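# Thread a bead onto the cord away from its tips

## Task

Get a single bead, whichever one, onto the cord so the cord passes through it, with the bead resting a good distance from both plastic ends of the cord; this must stay true on its own, with the robot not holding anything.

## Robot and tools

ROBOT. Two 6-joint arms with parallel grippers: left_arm and right_arm. Every command row has 14 plain numbers: 7 for left_arm, then 7 for right_arm. Each block of 7 is, in this order: shoulder (joint2), elbow (joint3), waist (joint1), wrist pitch (joint4), wrist yaw (joint5), wrist roll (joint6), gripper opening. Trust this order over any other listing. Joint numbers are absolute target angles in radians, the same values the Joint positions line prints, not offsets. Stated ranges: shoulder 0.000 to 3.142, elbow 0.000 to 3.142, waist -2.618 to 3.054, wrist pitch -1.571 to 1.571, wrist yaw -1.571 to 1.571, wrist roll -2.094 to 2.094. True limits may differ by up to 0.059 rad. A target more than 0.059 rad outside a range, and farther out than the joint's present angle, gets the call rejected; a target past the true end is clipped there and reported as "joint sent to its limit". Opening runs from -1 (closed) to +1 (fully open, pad gap 0.094 m). Even if only one arm should move, send all 14 numbers; to keep an arm or gripper still, repeat its current Joint targets and Tool commands values (a 0 for opening is a real command).

FRAMES. Scene frame: origin on the table top midway between the nominal arm bases, +z up, +x out over the table, left_arm toward +y (names do not match image sides). Calibrated bases in the scene frame: left_arm at (-0.004, +0.381, 0) m, quat_wxyz (+1.000, 0, 0, +0.028); right_arm at (+0.038, -0.323, 0) m, quat_wxyz (+1.000, 0, 0, +0.014); both with +z up. Each arm's end_effector_position (m) and end_effector_quat_wxyz are in that arm's own base frame, and may be off by a few cm, more at long reach. end_effector_position sits midway between the pads, about 1 cm behind the fingertips; the fingers point along the gripper's +z and open along its y. Fixed cameras and the table use the scene frame; a wrist camera's pose is given in its arm's base frame.

TOOLS.
execute_actions(actions, cameras): actions is a list of actions; each action is a list of up to 15 rows of 14 numbers, one row per 1/30 s step, the last row repeated until 15 steps (0.5 s) are filled. An empty list just reports state and images. Per step, each joint's target is kept within 0.339 rad of its measured angle (waist, shoulder, elbow) or 2.2 rad (wrist joints), and if a row would shift a gripper over 200 mm, that arm's targets are pulled back; so big changes need several actions.
move(target, speed, blend, opening_speed, blocking, cameras): target is one 14-number row or a list of up to 15 rows, all absolute joint angles plus openings, sharing at most 10 s. All joints interpolate together, so the hand follows a curve, with no collision avoidance. speed is in rad/s for the joint with the longest travel, 0.01 to 12.57, default 0.5 (one value or one per target). blend (rad) rounds corners of a list. opening_speed (0.2 or more, scale units per second) ramps the gripper. blocking=false returns after about 0.5 s while motion continues; a new move replaces a running one. Opening changes in later list rows take effect only after the arms come to rest there. The result adds a move: line such as done, off_target (resting more than 0.035 rad off), moving, held or fault, plus limits=held if steps were withheld. done does not mean nothing is being touched.
wait(seconds 0 to 10, cameras): let the simulation run holding last commands. stop(cameras): brake a running move. zoom_image(camera, region): region [x0, y0, x1, y1] in image pixels from the top-left, at most 504 by 504, of a camera present in the latest images. read_manual(section="licences"): licence text only. finished_scene(scene): the current scene's number; ends it irreversibly.

CAMERAS (all 896x504): cam_head_left, cam_head_right, cam_high, cam_low, cam_left_wrist, cam_right_wrist. A calibration (K, distortion, T_world_to_cam) is supplied per camera; fixed cameras may be shifted by a couple of degrees and under a centimetre, wrist images can lag the arm.

RESULT LINES. Joint positions and Joint velocities: per arm, the six joints in row order, then pad gap (m, m/s); "within noise" means the arm is still. Joint targets: what the joints are currently driven toward. Tool commands: current gripper commands. grip_measured: opening on the command scale, reading a little wide when empty and narrower than a squeezed part. grip_effort_nm: gripper motor effort, negative closing; not pad force. Joint torques include gravity and friction; the first three per arm wrap at ±28 N m. "joint command not followed" means the clearance check altered targets. MOTOR HOT appears at 75 °C; at 90 °C an OVER-TEMPERATURE FAULT folds that arm away for the rest of the scene; at 100 °C it goes limp. Holding loads, reaching far or pushing into unreachable poses heats motors.

GRIPPING AND CARE. The gripper applies full force (roughly 50 to 64 N per pad) once commanded about 0.05 below the contact reading, more for small or round items; close with a low opening_speed on small or delicate things such as beads. To release, command well above grip_measured. Avoid dropping things, opening on a moving part, fast impacts, hard pressing, and any contact or squeezing between the two arms (this can fail the task). Anything falling or left off the table fails the task. Loose objects may occasionally get nudged by outside pushes. Arm stops and faults are costly; move smoothly and gently.

Each tool is called by a JSON object that holds its "fn" and its "kwargs".

## Session

{"fn": "execute_actions", "kwargs": {"actions": []}}

Scene clock: 0.00 s.
left_arm: end_effector_position=(+0.3498, -0.1057, +0.3030) grip_measured=+1.000 grip_effort_nm=n/a end_effector_quat_wxyz=(+0.509, +0.129, +0.845, -0.106) | right_arm: end_effector_position=(+0.3281, +0.2271, +0.3888) grip_measured=+1.000 grip_effort_nm=n/a end_effector_quat_wxyz=(+0.655, +0.035, +0.750, +0.088)
Joint names: [shoulder, elbow, waist, wrist pitch, wrist yaw, wrist roll]
Joint positions: left_arm=[1.104 1.117 -0.249 -0.493 0.096 -0.004 0.094] | right_arm=[1.282 1.254 0.944 -0.164 0.848 0.325 0.094]
Joint velocities: within noise
Joint torques (N m): no reading
Heat: left arm: 30 °C; right arm: 27 °C.
Joint targets: left_arm=[1.094 1.132 -0.249 -0.485 0.098 -0.005] | right_arm=[1.272 1.267 0.944 -0.163 0.852 0.323]
Tool commands: left_gripper/opening=+1.0 right_gripper/opening=+1.0

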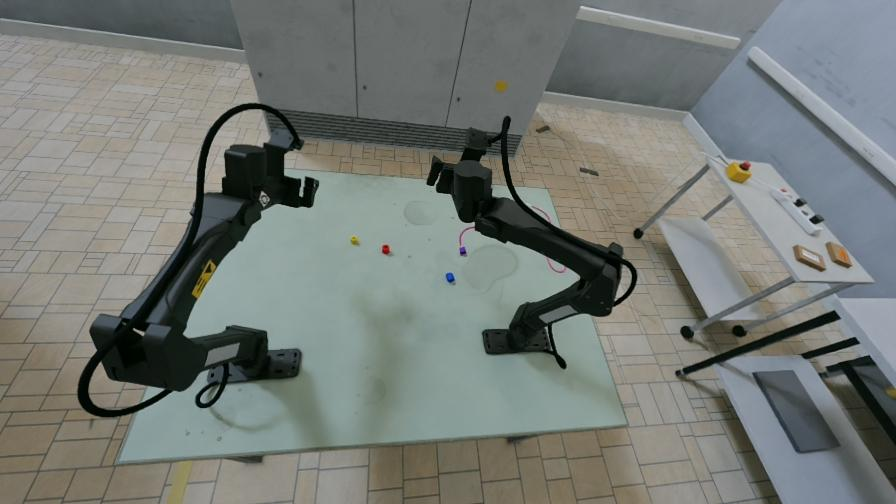

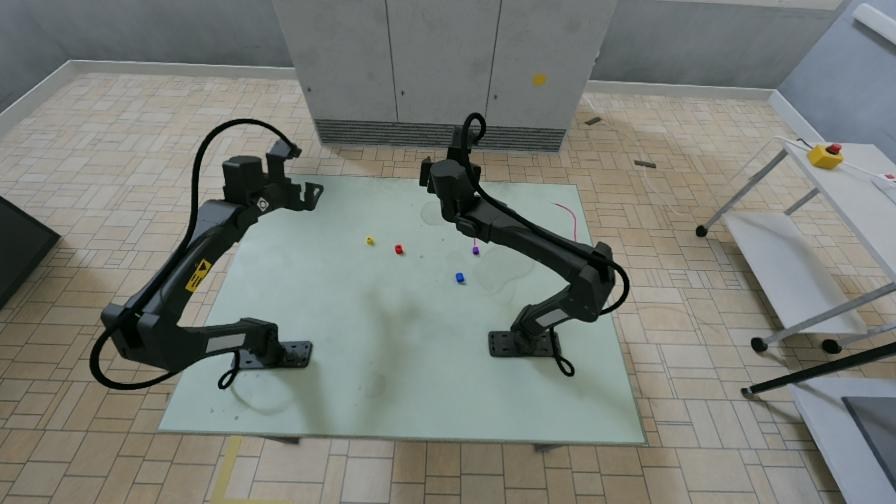

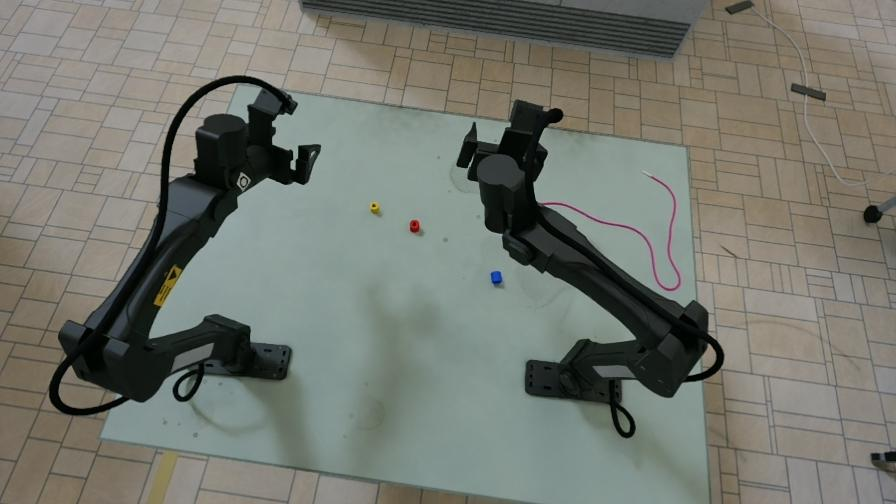

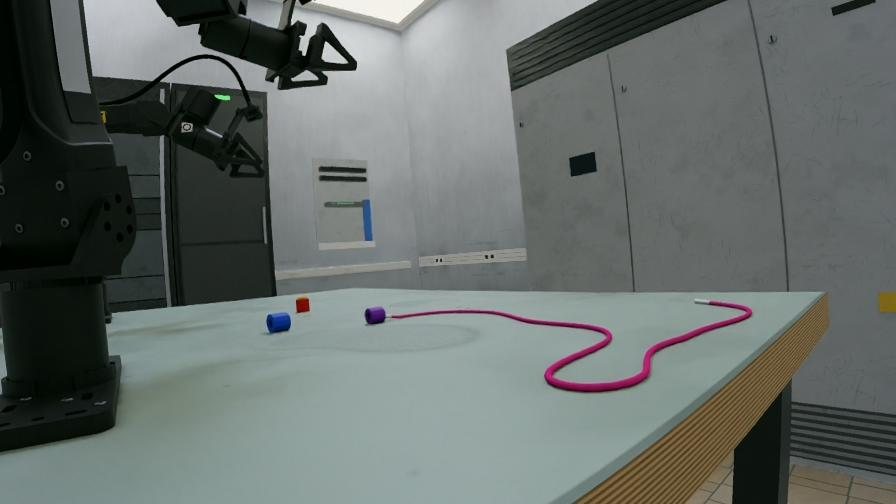

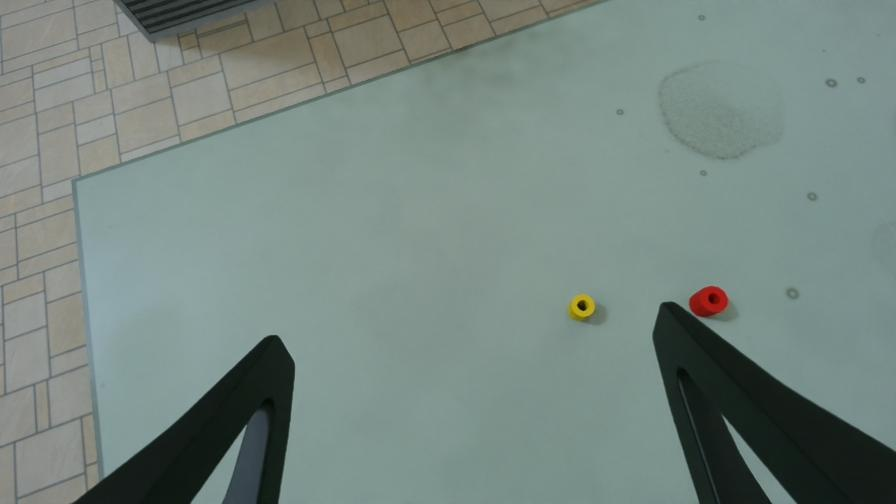

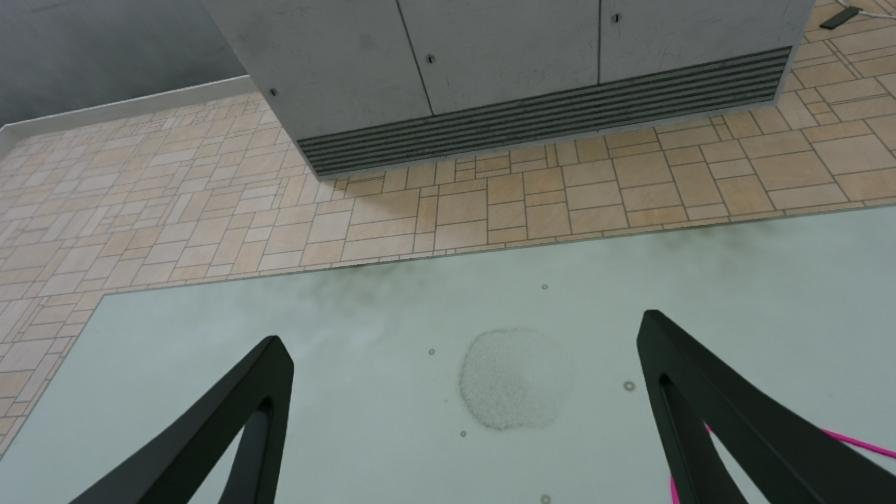

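{"fn": "zoom_image", "kwargs": {"camera": "cam_low", "region": [240, 270, 500, 410]}}

{"fn": "zoom_image", "kwargs": {"camera": "cam_high", "region": [340, 150, 560, 310]}}

{"fn": "zoom_image", "kwargs": {"camera": "cam_head_right", "region": [420, 200, 620, 310]}}

{"fn": "zoom_image", "kwargs": {"camera": "cam_left_wrist", "region": [540, 260, 760, 360]}}

Scaled by 1.938 from the camera's 896x504 image, which has a finer 1280x720 frame.

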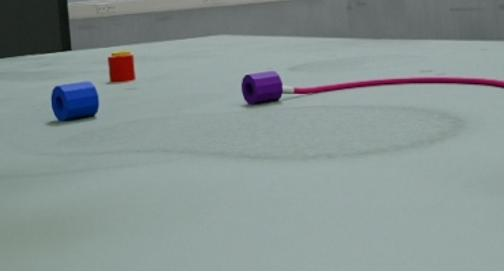

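Scaled by 2.291 from the camera's 896x504 image, which has a finer 1280x720 frame.

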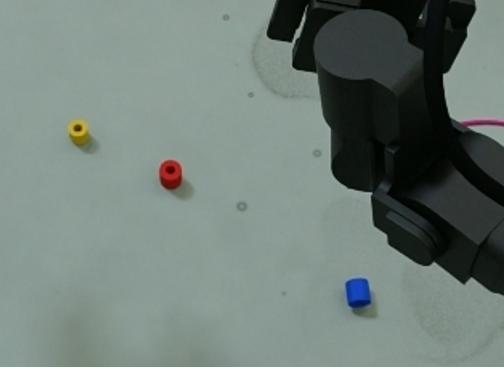

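Scaled by 2.520 from the camera's 896x504 image, which has a finer 1280x720 frame.

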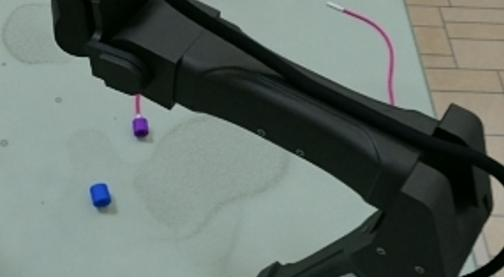

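Scaled by 2.291 from the camera's 896x504 image, which has a finer 1280x720 frame.

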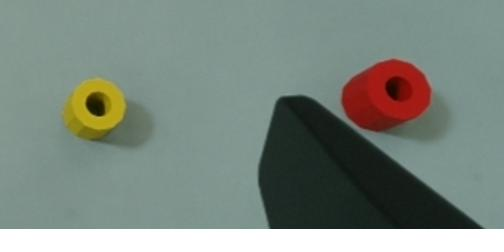

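{"fn": "move", "kwargs": {"target": [1.094, 1.132, -0.249, -0.485, 0.098, -0.005, 1.0, 1.918, 1.803, 0.37, -1.456, 0.0, 0.0, 1.0], "speed": 0.8}}

Scene clock: 256.33 s.
left_arm: end_effector_position=(+0.3498, -0.1057, +0.3030) grip_measured=+1.000 grip_effort_nm=0.002 end_effector_quat_wxyz=(+0.509, +0.129, +0.845, -0.106) | right_arm: end_effector_position=(+0.3298, +0.1274, +0.1432) grip_measured=+1.000 grip_effort_nm=-0.027 end_effector_quat_wxyz=(-0.008, -0.182, +0.983, -0.006)
Joint names: [shoulder, elbow, waist, wrist pitch, wrist yaw, wrist roll]
Joint positions: left_arm=[1.104 1.117 -0.249 -0.493 0.096 -0.004 0.094] | right_arm=[1.907 1.761 0.37 -1.443 0.008 0.005 0.094]
Joint velocities: within noise
Joint torques (N m): left_arm=[-3.4 7.45 0.01 1.57 0.02 -0.02] | right_arm=[-8.36 9.18 0.06 -0.16 -0.06 -0.03]
Heat: left arm: 33 °C; right arm: 32 °C.
Joint targets: left_arm=[1.094 1.132 -0.249 -0.485 0.098 -0.005] | right_arm=[1.918 1.803 0.370 -1.456 0.000 0.000]
move: off_target (right_arm); right_arm: the elbow is farthest, 0.042 rad from its target
camera_calibration:
cam_right_wrist: T_world_to_cam=[[0.261553, -0.965136, 0.0101366, 0.0371789], [-0.701591, -0.182898, 0.688708, 0.181261], [-0.662843, -0.187245, -0.724968, 0.462175], [0, 0, 0, 1]] pos_world=[0.423796, 0.155575, 0.209849]

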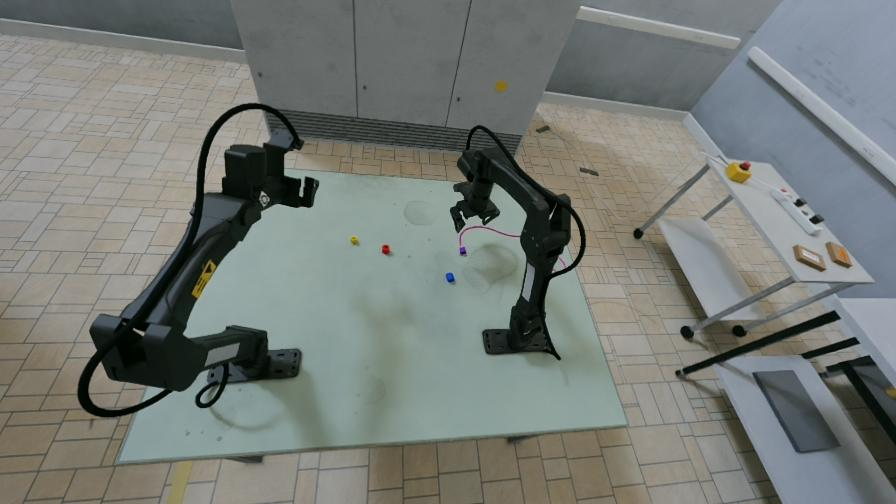

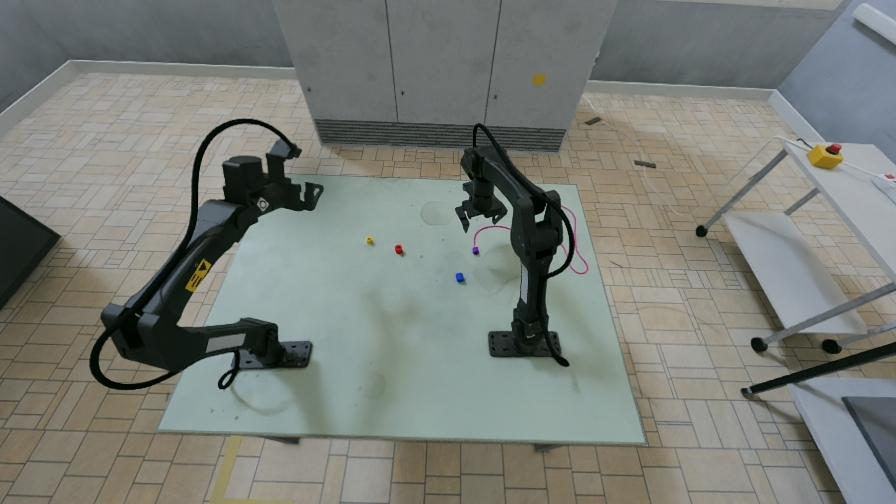

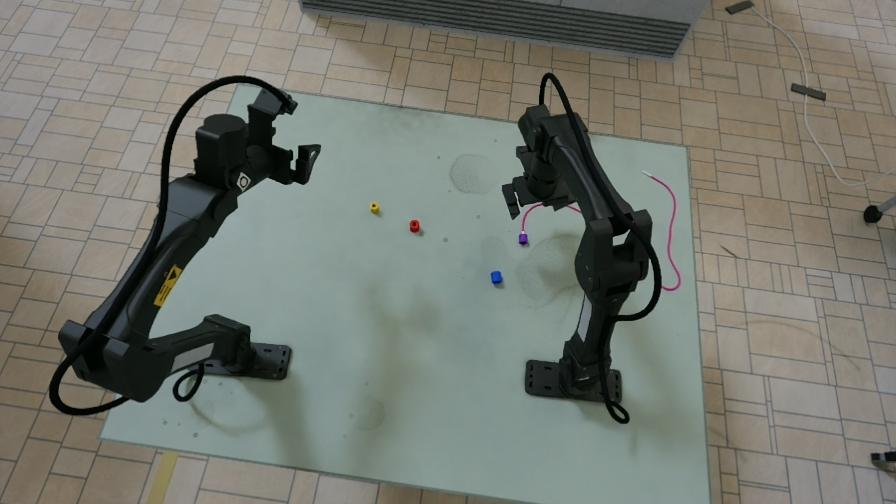

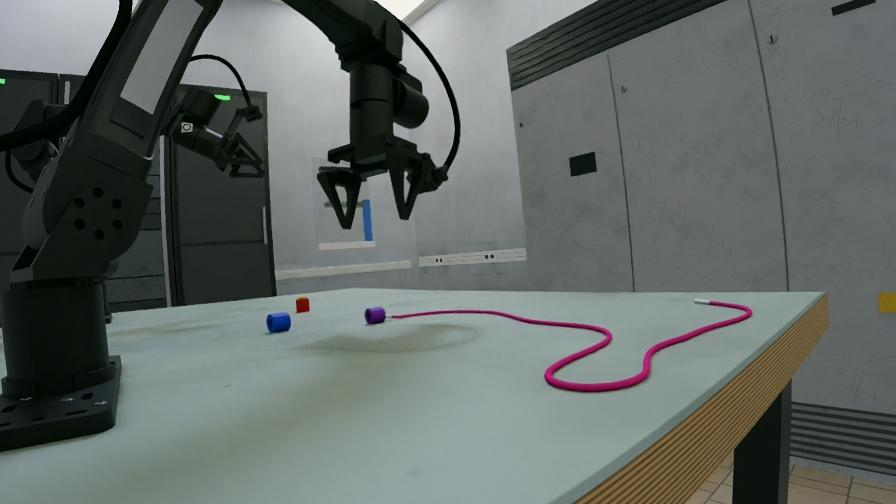

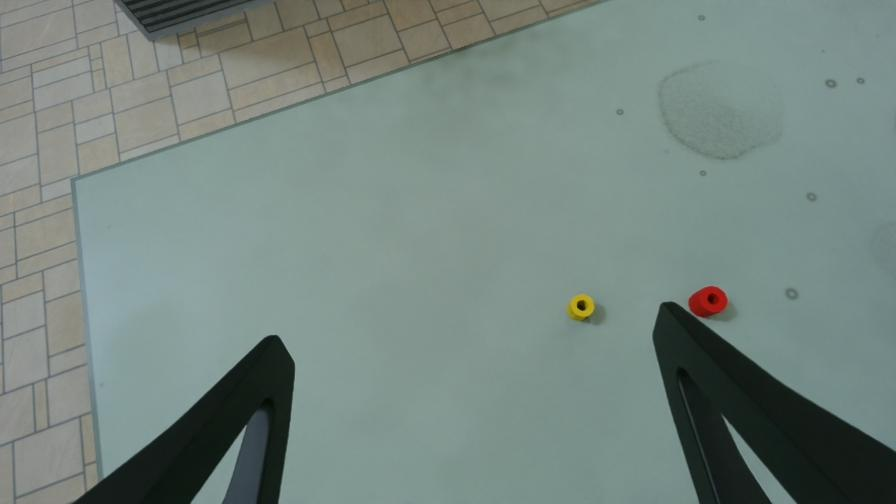

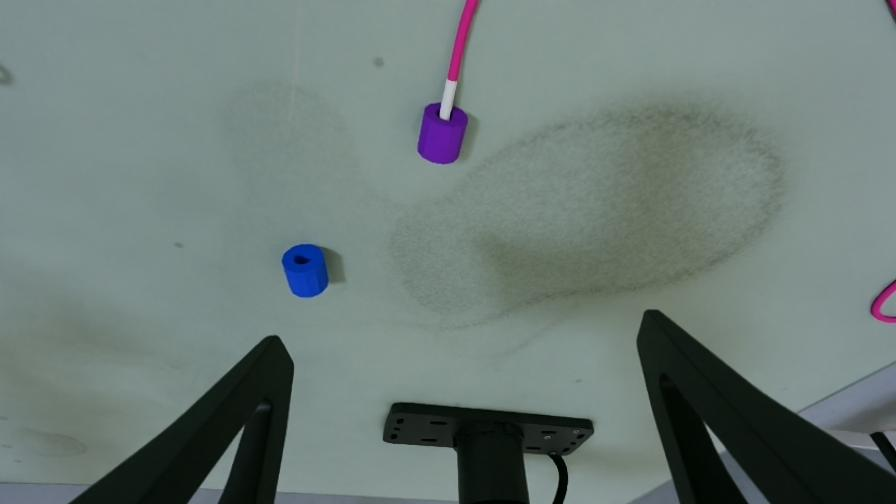

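{"fn": "zoom_image", "kwargs": {"camera": "cam_right_wrist", "region": [360, 60, 520, 180]}}

{"fn": "zoom_image", "kwargs": {"camera": "cam_low", "region": [340, 290, 440, 340]}}

Scaled by 3.150 from the camera's 896x504 image, which has a finer 1280x720 frame.

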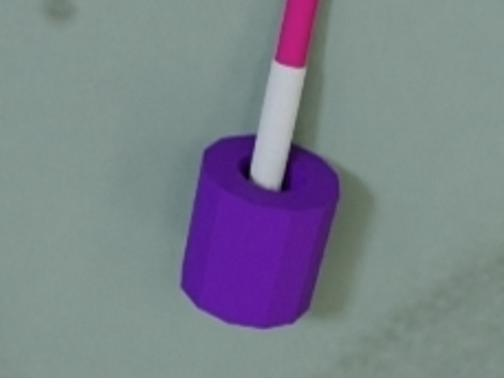

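Scaled by 5.040 from the camera's 896x504 image, which has a finer 1280x720 frame.

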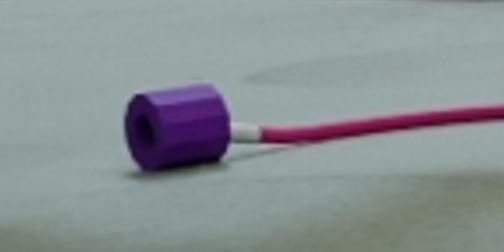

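{"fn": "zoom_image", "kwargs": {"camera": "cam_right_wrist", "region": [200, 290, 340, 390]}}

{"fn": "zoom_image", "kwargs": {"camera": "cam_right_wrist", "region": [590, 290, 730, 390]}}

Scaled by 3.600 from the camera's 896x504 image, which has a finer 1280x720 frame.

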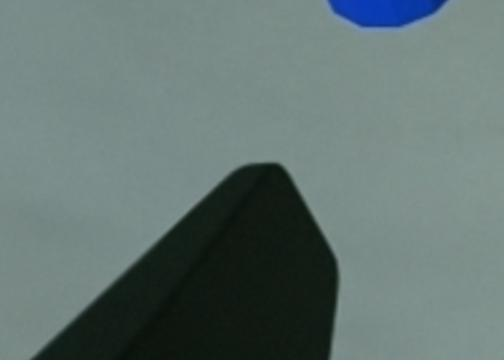

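Scaled by 3.600 from the camera's 896x504 image, which has a finer 1280x720 frame.

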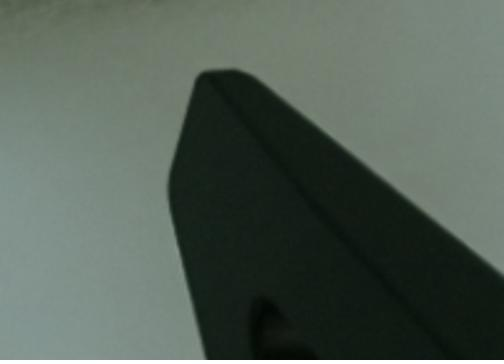

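{"fn": "move", "kwargs": {"target": [1.094, 1.132, -0.249, -0.485, 0.098, -0.005, 1.0, 1.935, 1.365, 0.395, -0.987, 0.0, 0.355, 1.0], "speed": 0.6, "cameras": ["cam_low", "cam_right_wrist", "cam_high"]}}

Scene clock: 354.43 s.
left_arm: end_effector_position=(+0.3498, -0.1057, +0.3030) grip_measured=+1.000 grip_effort_nm=0.002 end_effector_quat_wxyz=(+0.509, +0.129, +0.845, -0.106) | right_arm: end_effector_position=(+0.3282, +0.1341, +0.0415) grip_measured=+1.000 grip_effort_nm=-0.032 end_effector_quat_wxyz=(+0.006, -0.019, +1.000, +0.000)
Joint names: [shoulder, elbow, waist, wrist pitch, wrist yaw, wrist roll]
Joint positions: left_arm=[1.104 1.117 -0.249 -0.493 0.096 -0.004 0.094] | right_arm=[1.926 1.378 0.387 -1.013 0.003 0.348 0.094]
Joint velocities: within noise
Joint torques (N m): left_arm=[-3.4 7.43 0.02 1.56 0.01 -0.02] | right_arm=[-8.36 4.78 0.79 0.27 -0.05 0.09]
Heat: left arm: 33 °C; right arm: 30 °C.
Joint targets: left_arm=[1.094 1.132 -0.249 -0.485 0.098 -0.005] | right_arm=[1.935 1.365 0.395 -0.987 0.000 0.355]
move: done
camera_calibration:
cam_right_wrist: T_world_to_cam=[[-0.0621067, -0.998068, -0.0016179, 0.156238], [-0.742639, 0.045129, 0.66817, 0.235113], [-0.666806, 0.0426993, -0.744007, 0.359822], [0, 0, 0, 1]] pos_world=[0.424239, 0.129962, 0.110867]
Images, in order (width x height): cam_high 896x504, cam_low 896x504, cam_right_wrist 896x504.

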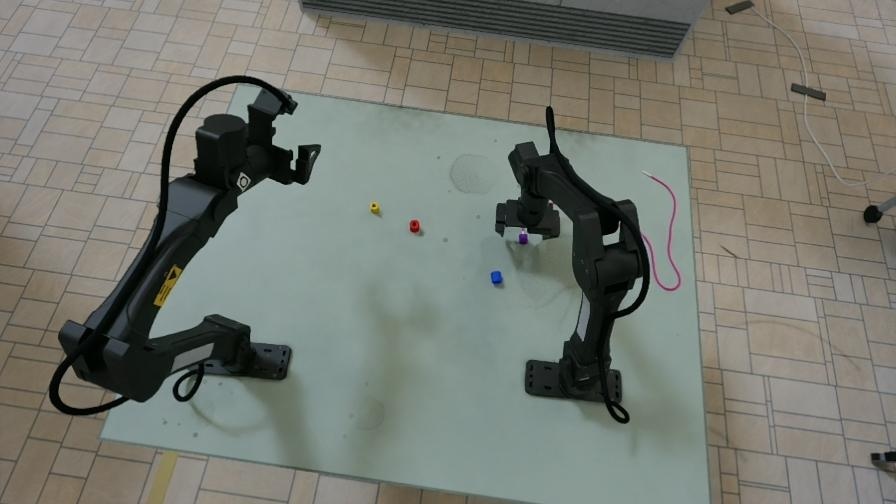

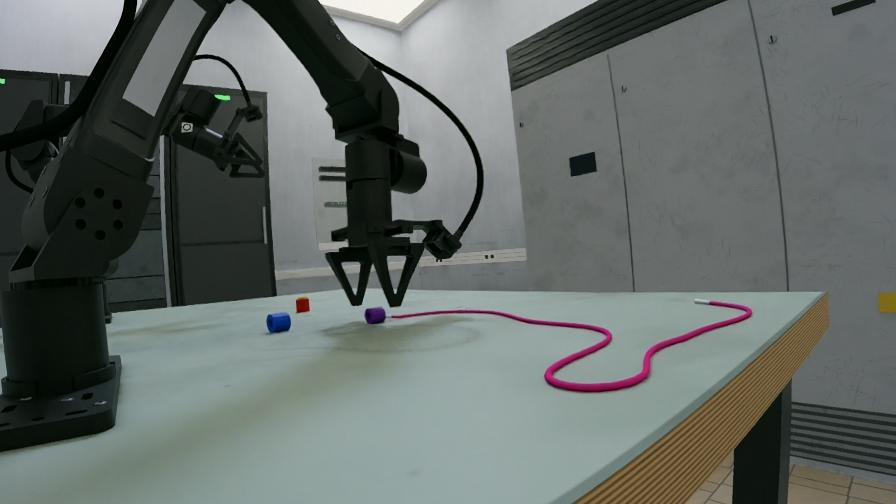

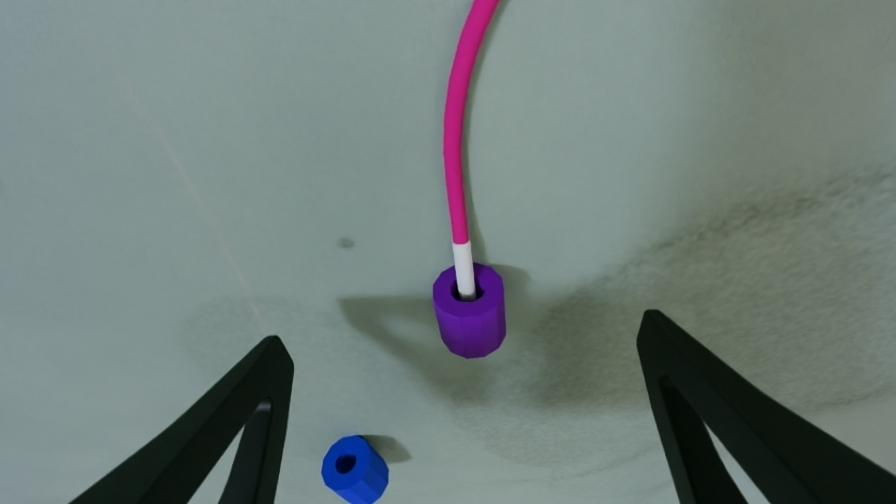

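{"fn": "move", "kwargs": {"target": [1.094, 1.132, -0.249, -0.485, 0.098, -0.005, 1.0, 1.937, 1.259, 0.402, -0.892, 0.0, 0.362, 1.0], "speed": 0.3, "cameras": ["cam_low", "cam_right_wrist"]}}

Scene clock: 390.90 s.
left_arm: end_effector_position=(+0.3498, -0.1057, +0.3030) grip_measured=+1.000 grip_effort_nm=-0.002 end_effector_quat_wxyz=(+0.509, +0.129, +0.845, -0.106) | right_arm: end_effector_position=(+0.3162, +0.1315, +0.0215) grip_measured=+1.000 grip_effort_nm=-0.027 end_effector_quat_wxyz=(-0.004, -0.019, +1.000, -0.002)
Joint names: [shoulder, elbow, waist, wrist pitch, wrist yaw, wrist roll]
Joint positions: left_arm=[1.104 1.117 -0.249 -0.493 0.096 -0.004 0.094] | right_arm=[1.926 1.294 0.392 -0.948 0.002 0.355 0.094]
Joint velocities: within noise
Joint torques (N m): left_arm=[-3.4 7.42 0.02 1.56 0.02 -0.02] | right_arm=[-8.05 3.04 0.87 0.57 -0.02 0.08]
Heat: left arm: 33 °C; right arm: 30 °C.
Joint targets: left_arm=[1.094 1.132 -0.249 -0.485 0.098 -0.005] | right_arm=[1.937 1.259 0.402 -0.892 0.000 0.362]
move: off_target (right_arm); right_arm: the wrist pitch is farthest, 0.056 rad from its target
camera_calibration:
cam_right_wrist: T_world_to_cam=[[-0.0635493, -0.997963, 0.00554193, 0.153102], [-0.730037, 0.0502729, 0.681556, 0.234688], [-0.680446, 0.0392666, -0.731745, 0.34159], [0, 0, 0, 1]] pos_world=[0.413495, 0.127578, 0.0891554]
Images, in order (width x height): cam_low 896x504, cam_right_wrist 896x504.

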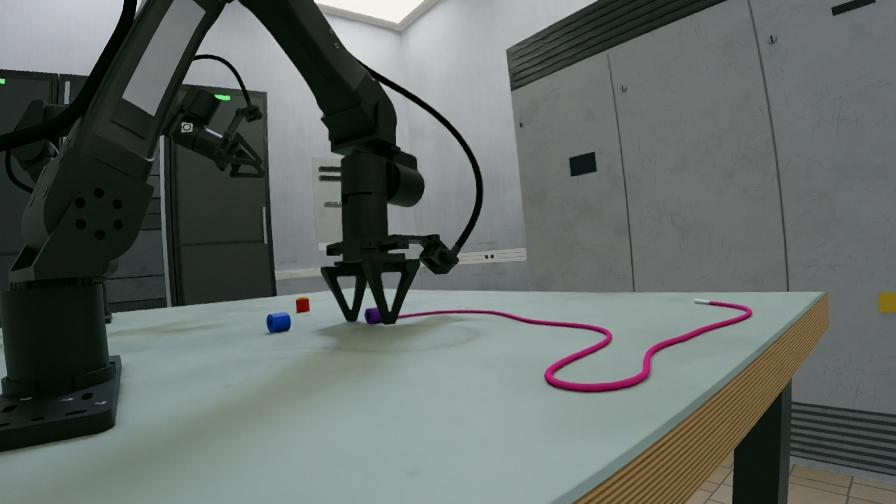

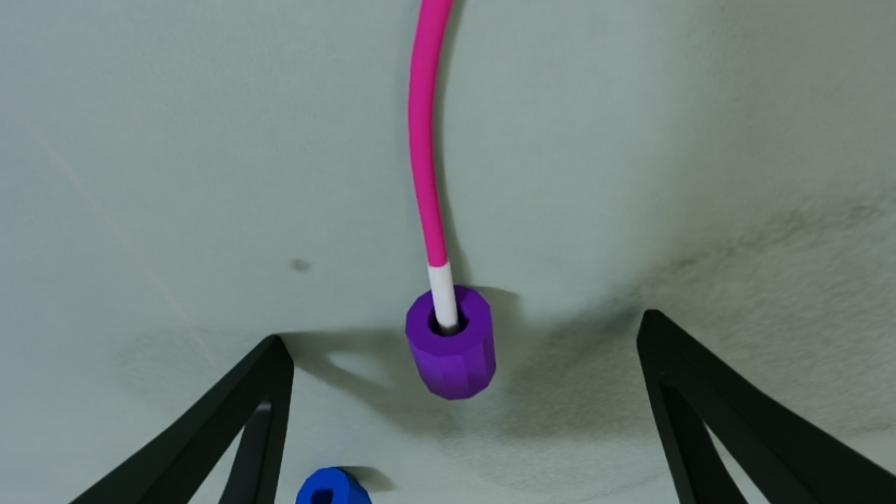

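{"fn": "zoom_image", "kwargs": {"camera": "cam_low", "region": [310, 260, 440, 340]}}

Scaled by 3.877 from the camera's 896x504 image, which has a finer 1280x720 frame.

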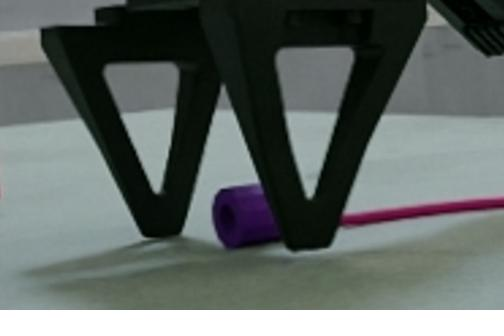

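{"fn": "move", "kwargs": {"target": [1.094, 1.132, -0.249, -0.485, 0.098, -0.005, 1.0, 1.957, 1.310, 0.404, -0.895, 0.0, 0.362, 1.0], "speed": 0.2, "cameras": ["cam_low", "cam_right_wrist"]}}

{"fn": "zoom_image", "kwargs": {"camera": "cam_low", "region": [310, 260, 440, 340]}}

Scene clock: 424.17 s.
left_arm: end_effector_position=(+0.3498, -0.1057, +0.3030) grip_measured=+1.000 grip_effort_nm=0.002 end_effector_quat_wxyz=(+0.509, +0.129, +0.845, -0.106) | right_arm: end_effector_position=(+0.3164, +0.1316, +0.0217) grip_measured=+1.000 grip_effort_nm=-0.027 end_effector_quat_wxyz=(-0.003, -0.019, +1.000, -0.002)
Joint names: [shoulder, elbow, waist, wrist pitch, wrist yaw, wrist roll]
Joint positions: left_arm=[1.104 1.117 -0.249 -0.493 0.096 -0.004 0.094] | right_arm=[1.926 1.294 0.392 -0.948 0.002 0.355 0.094]
Joint velocities: within noise
Joint torques (N m): left_arm=[-3.41 7.42 0.01 1.56 0.01 -0.02] | right_arm=[-6.53 6.71 1.07 0.53 -0.02 0.08]
Heat: left arm: 33 °C; right arm: 29 °C.
Joint targets: left_arm=[1.094 1.132 -0.249 -0.485 0.098 -0.005] | right_arm=[1.957 1.310 0.404 -0.895 0.000 0.362]
move: off_target (right_arm); right_arm: the wrist pitch is farthest, 0.053 rad from its target
camera_calibration:
cam_right_wrist: T_world_to_cam=[[-0.0636083, -0.997962, 0.00513622, 0.153272], [-0.730571, 0.0500702, 0.680998, 0.234988], [-0.679867, 0.0395648, -0.732267, 0.341637], [0, 0, 0, 1]] pos_world=[0.413692, 0.127677, 0.0893558]
Images, in order (width x height): cam_low 896x504, cam_right_wrist 896x504.

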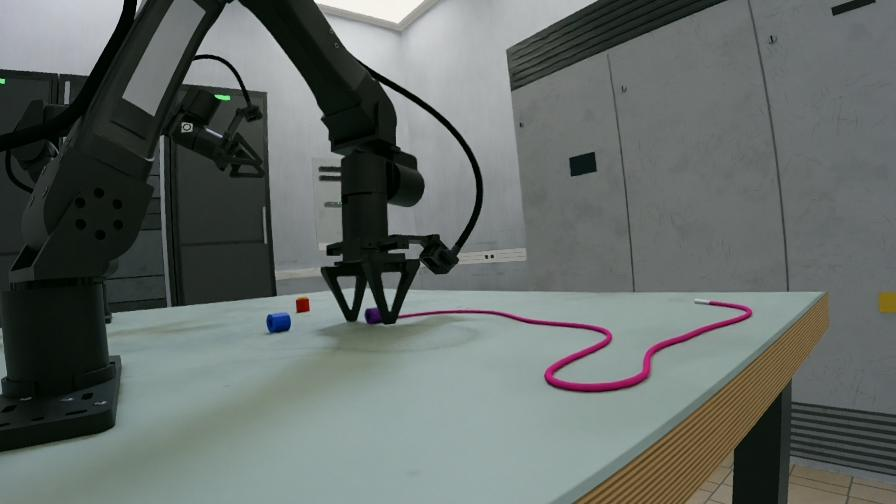

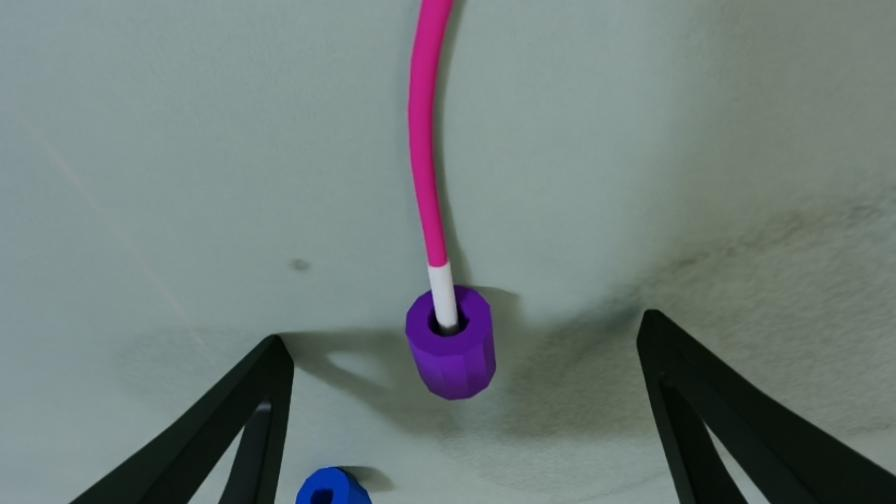

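Scaled by 3.877 from the camera's 896x504 image, which has a finer 1280x720 frame.

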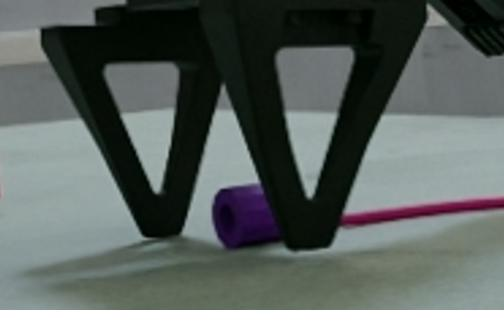

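{"fn": "move", "kwargs": {"target": [1.094, 1.132, -0.249, -0.485, 0.098, -0.005, 1.0, 1.957, 1.310, 0.404, -0.895, 0.0, 0.362, -0.62], "speed": 0.2, "opening_speed": 0.6, "cameras": ["cam_low", "cam_right_wrist"]}}

{"fn": "zoom_image", "kwargs": {"camera": "cam_low", "region": [310, 260, 440, 340]}}

Scene clock: 459.67 s.
left_arm: end_effector_position=(+0.3498, -0.1057, +0.3030) grip_measured=+1.000 grip_effort_nm=0.007 end_effector_quat_wxyz=(+0.509, +0.129, +0.845, -0.106) | right_arm: end_effector_position=(+0.3196, +0.1396, +0.0210) grip_measured=-0.598 grip_effort_nm=-1.009 end_effector_quat_wxyz=(+0.004, -0.022, +1.000, +0.011)
Joint names: [shoulder, elbow, waist, wrist pitch, wrist yaw, wrist roll]
Joint positions: left_arm=[1.104 1.117 -0.249 -0.493 0.096 -0.004 0.094] | right_arm=[1.928 1.294 0.4 -0.923 -0.018 0.356 0.019]
Joint velocities: within noise
Joint torques (N m): left_arm=[-3.41 7.41 0.01 1.57 0.02 -0.02] | right_arm=[-6.76 6.74 0.39 0.32 0.16 0.08]
Heat: left arm: 33 °C; right arm: 28 °C.
Joint targets: left_arm=[1.094 1.132 -0.249 -0.485 0.098 -0.005] | right_arm=[1.957 1.310 0.404 -0.895 0.000 0.362]
move: done
camera_calibration:
cam_right_wrist: T_world_to_cam=[[-0.0568949, -0.998121, -0.0227321, 0.159857], [-0.739912, 0.0268679, 0.672167, 0.243774], [-0.670294, 0.0550626, -0.74005, 0.3379], [0, 0, 0, 1]] pos_world=[0.415958, 0.134401, 0.0898401]
Images, in order (width x height): cam_low 896x504, cam_right_wrist 896x504.

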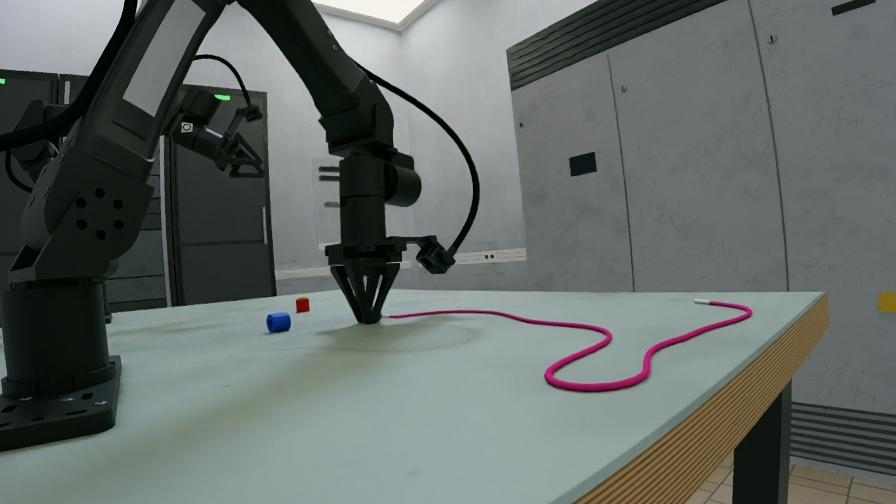

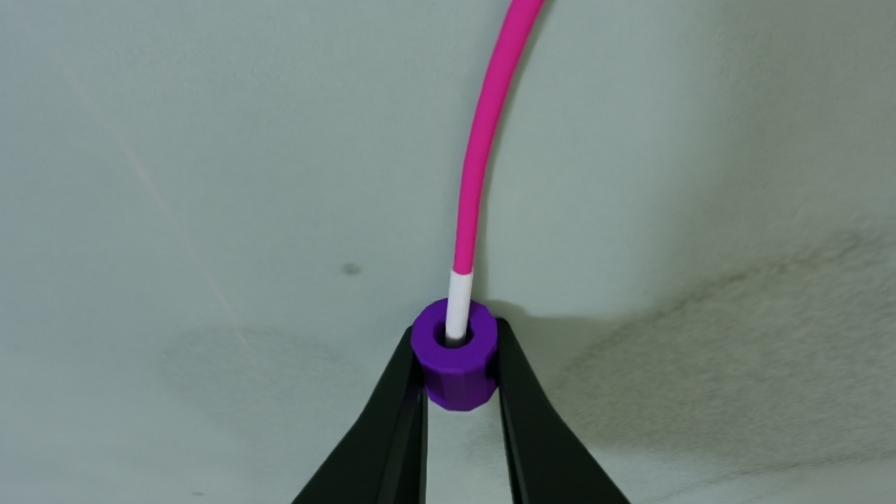

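Scaled by 3.877 from the camera's 896x504 image, which has a finer 1280x720 frame.

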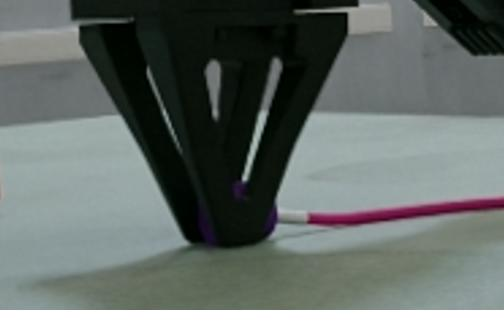

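{"fn": "move", "kwargs": {"target": [1.094, 1.132, -0.249, -0.485, 0.098, -0.005, 1.0, 2.050, 1.512, 0.369, -1.025, 0.0, 0.331, -0.62], "speed": 0.15, "cameras": ["cam_low", "cam_right_wrist"]}}

{"fn": "zoom_image", "kwargs": {"camera": "cam_low", "region": [310, 260, 440, 340]}}

Scene clock: 487.23 s.
left_arm: end_effector_position=(+0.3498, -0.1057, +0.3030) grip_measured=+1.000 grip_effort_nm=0.002 end_effector_quat_wxyz=(+0.509, +0.129, +0.845, -0.106) | right_arm: end_effector_position=(+0.3489, +0.1421, +0.0279) grip_measured=-0.600 grip_effort_nm=-1.053 end_effector_quat_wxyz=(-0.002, -0.021, +1.000, +0.007)
Joint names: [shoulder, elbow, waist, wrist pitch, wrist yaw, wrist roll]
Joint positions: left_arm=[1.104 1.117 -0.249 -0.493 0.096 -0.004 0.094] | right_arm=[2.031 1.473 0.377 -1.012 -0.015 0.335 0.019]
Joint velocities: within noise
Joint torques (N m): left_arm=[-3.4 7.43 0.02 1.57 0.02 -0.02] | right_arm=[-8.51 8.84 -0.76 -0.12 0.12 -0.01]
Heat: left arm: 33 °C; right arm: 28 °C.
Joint targets: left_arm=[1.094 1.132 -0.249 -0.485 0.098 -0.005] | right_arm=[2.050 1.512 0.369 -1.025 0.000 0.331]
move: off_target (right_arm); right_arm: the elbow is farthest, 0.039 rad from its target
camera_calibration:
cam_right_wrist: T_world_to_cam=[[-0.0587218, -0.998185, -0.0133764, 0.164653], [-0.731888, 0.0339357, 0.680579, 0.256669], [-0.67889, 0.0497549, -0.732552, 0.366143], [0, 0, 0, 1]] pos_world=[0.446092, 0.137426, 0.0957381]
Images, in order (width x height): cam_low 896x504, cam_right_wrist 896x504.

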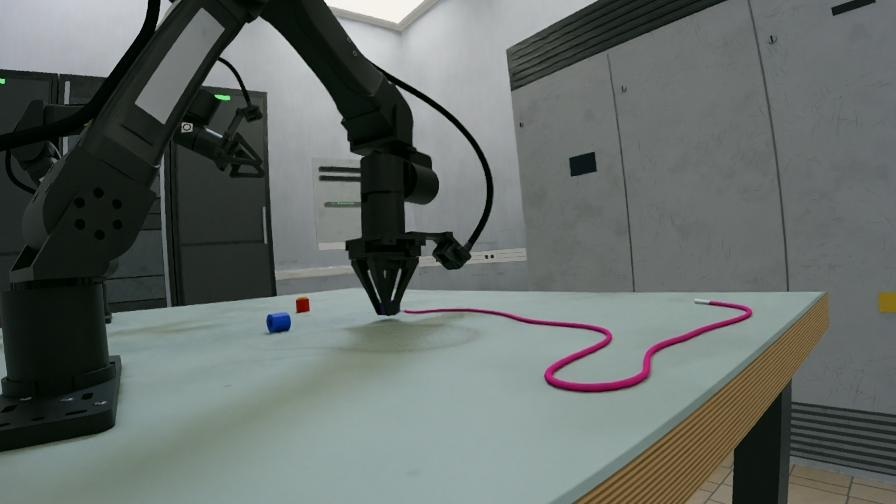

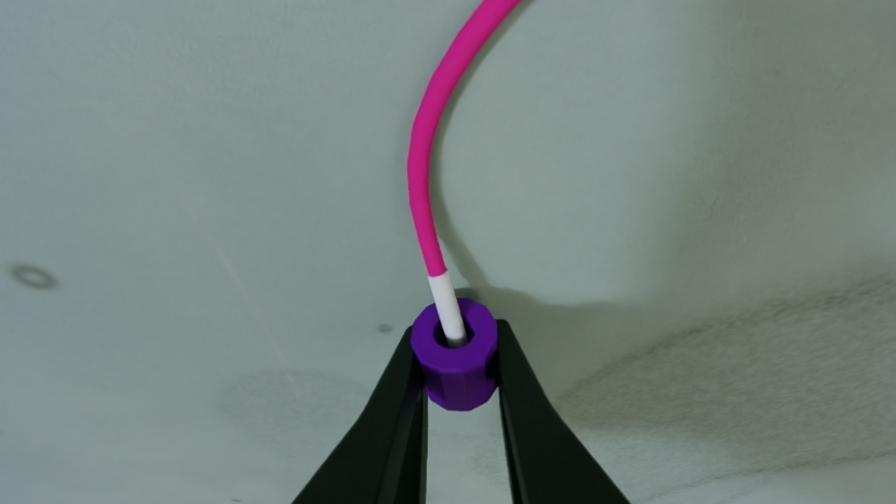

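Scaled by 3.877 from the camera's 896x504 image, which has a finer 1280x720 frame.

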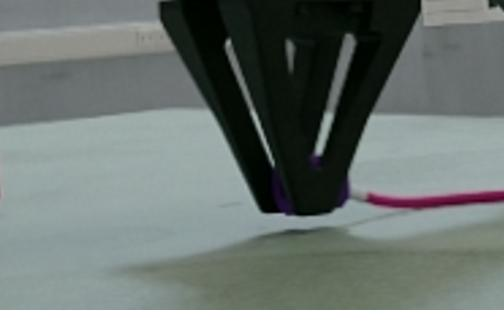

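{"fn": "move", "kwargs": {"target": [[1.094, 1.132, -0.249, -0.485, 0.098, -0.005, 1.0, 2.050, 1.420, 0.369, -1.01, 0.0, 0.331, -0.62], [1.094, 1.132, -0.249, -0.485, 0.098, -0.005, 1.0, 2.050, 1.420, 0.369, -1.01, 0.0, 0.331, 0.0]], "speed": 0.15, "opening_speed": 1.0, "cameras": ["cam_low", "cam_right_wrist"]}}

{"fn": "zoom_image", "kwargs": {"camera": "cam_low", "region": [310, 260, 440, 340]}}

Scene clock: 537.90 s.
left_arm: end_effector_position=(+0.3498, -0.1057, +0.3030) grip_measured=+1.000 grip_effort_nm=0.002 end_effector_quat_wxyz=(+0.509, +0.129, +0.845, -0.106) | right_arm: end_effector_position=(+0.3404, +0.1292, +0.0221) grip_measured=-0.004 grip_effort_nm=0.164 end_effector_quat_wxyz=(-0.018, -0.016, +1.000, -0.013)
Joint names: [shoulder, elbow, waist, wrist pitch, wrist yaw, wrist roll]
Joint positions: left_arm=[1.104 1.117 -0.249 -0.493 0.096 -0.004 0.094] | right_arm=[2.031 1.447 0.366 -1.029 0.012 0.333 0.047]
Joint velocities: within noise
Joint torques (N m): left_arm=[-3.41 7.43 -0.01 1.56 0.02 -0.02] | right_arm=[-8.38 3.63 0.23 0.11 -0.13 -0.02]
Heat: left arm: 33 °C; right arm: 28 °C.
Joint targets: left_arm=[1.094 1.132 -0.249 -0.485 0.098 -0.005] | right_arm=[2.050 1.420 0.369 -1.010 0.000 0.331]
move: done
camera_calibration:
cam_right_wrist: T_world_to_cam=[[-0.0673961, -0.997307, 0.0289191, 0.153098], [-0.711049, 0.0683439, 0.699813, 0.242865], [-0.699905, 0.0266018, -0.71374, 0.36643], [0, 0, 0, 1]] pos_world=[0.439473, 0.12634, 0.0871488]
Images, in order (width x height): cam_low 896x504, cam_right_wrist 896x504.

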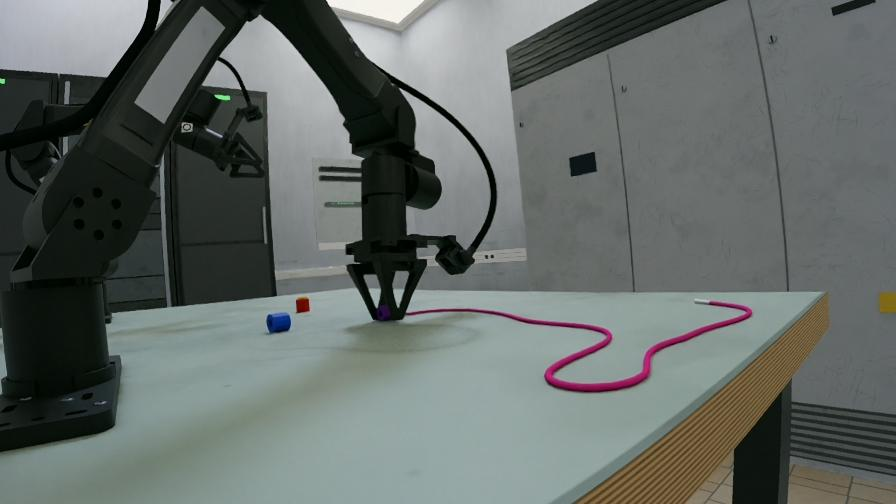

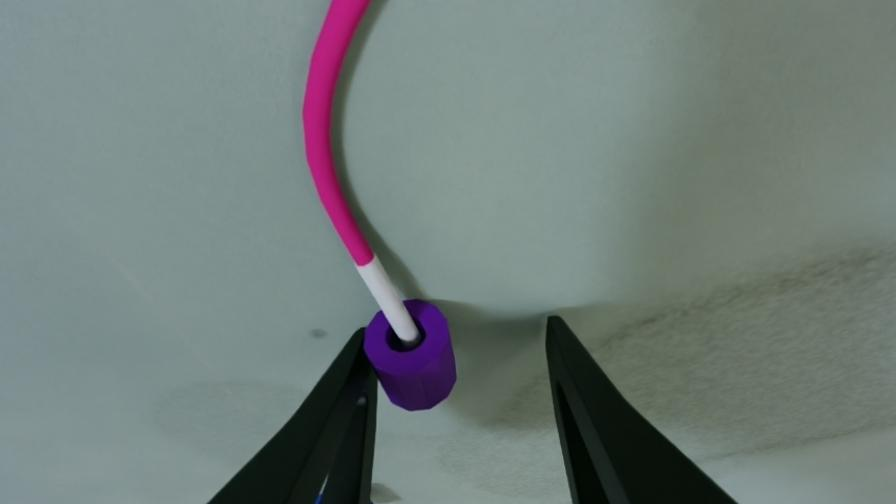

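Scaled by 3.877 from the camera's 896x504 image, which has a finer 1280x720 frame.

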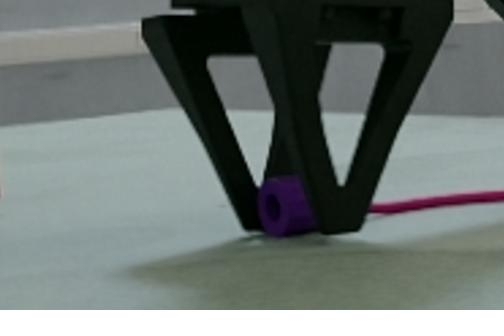

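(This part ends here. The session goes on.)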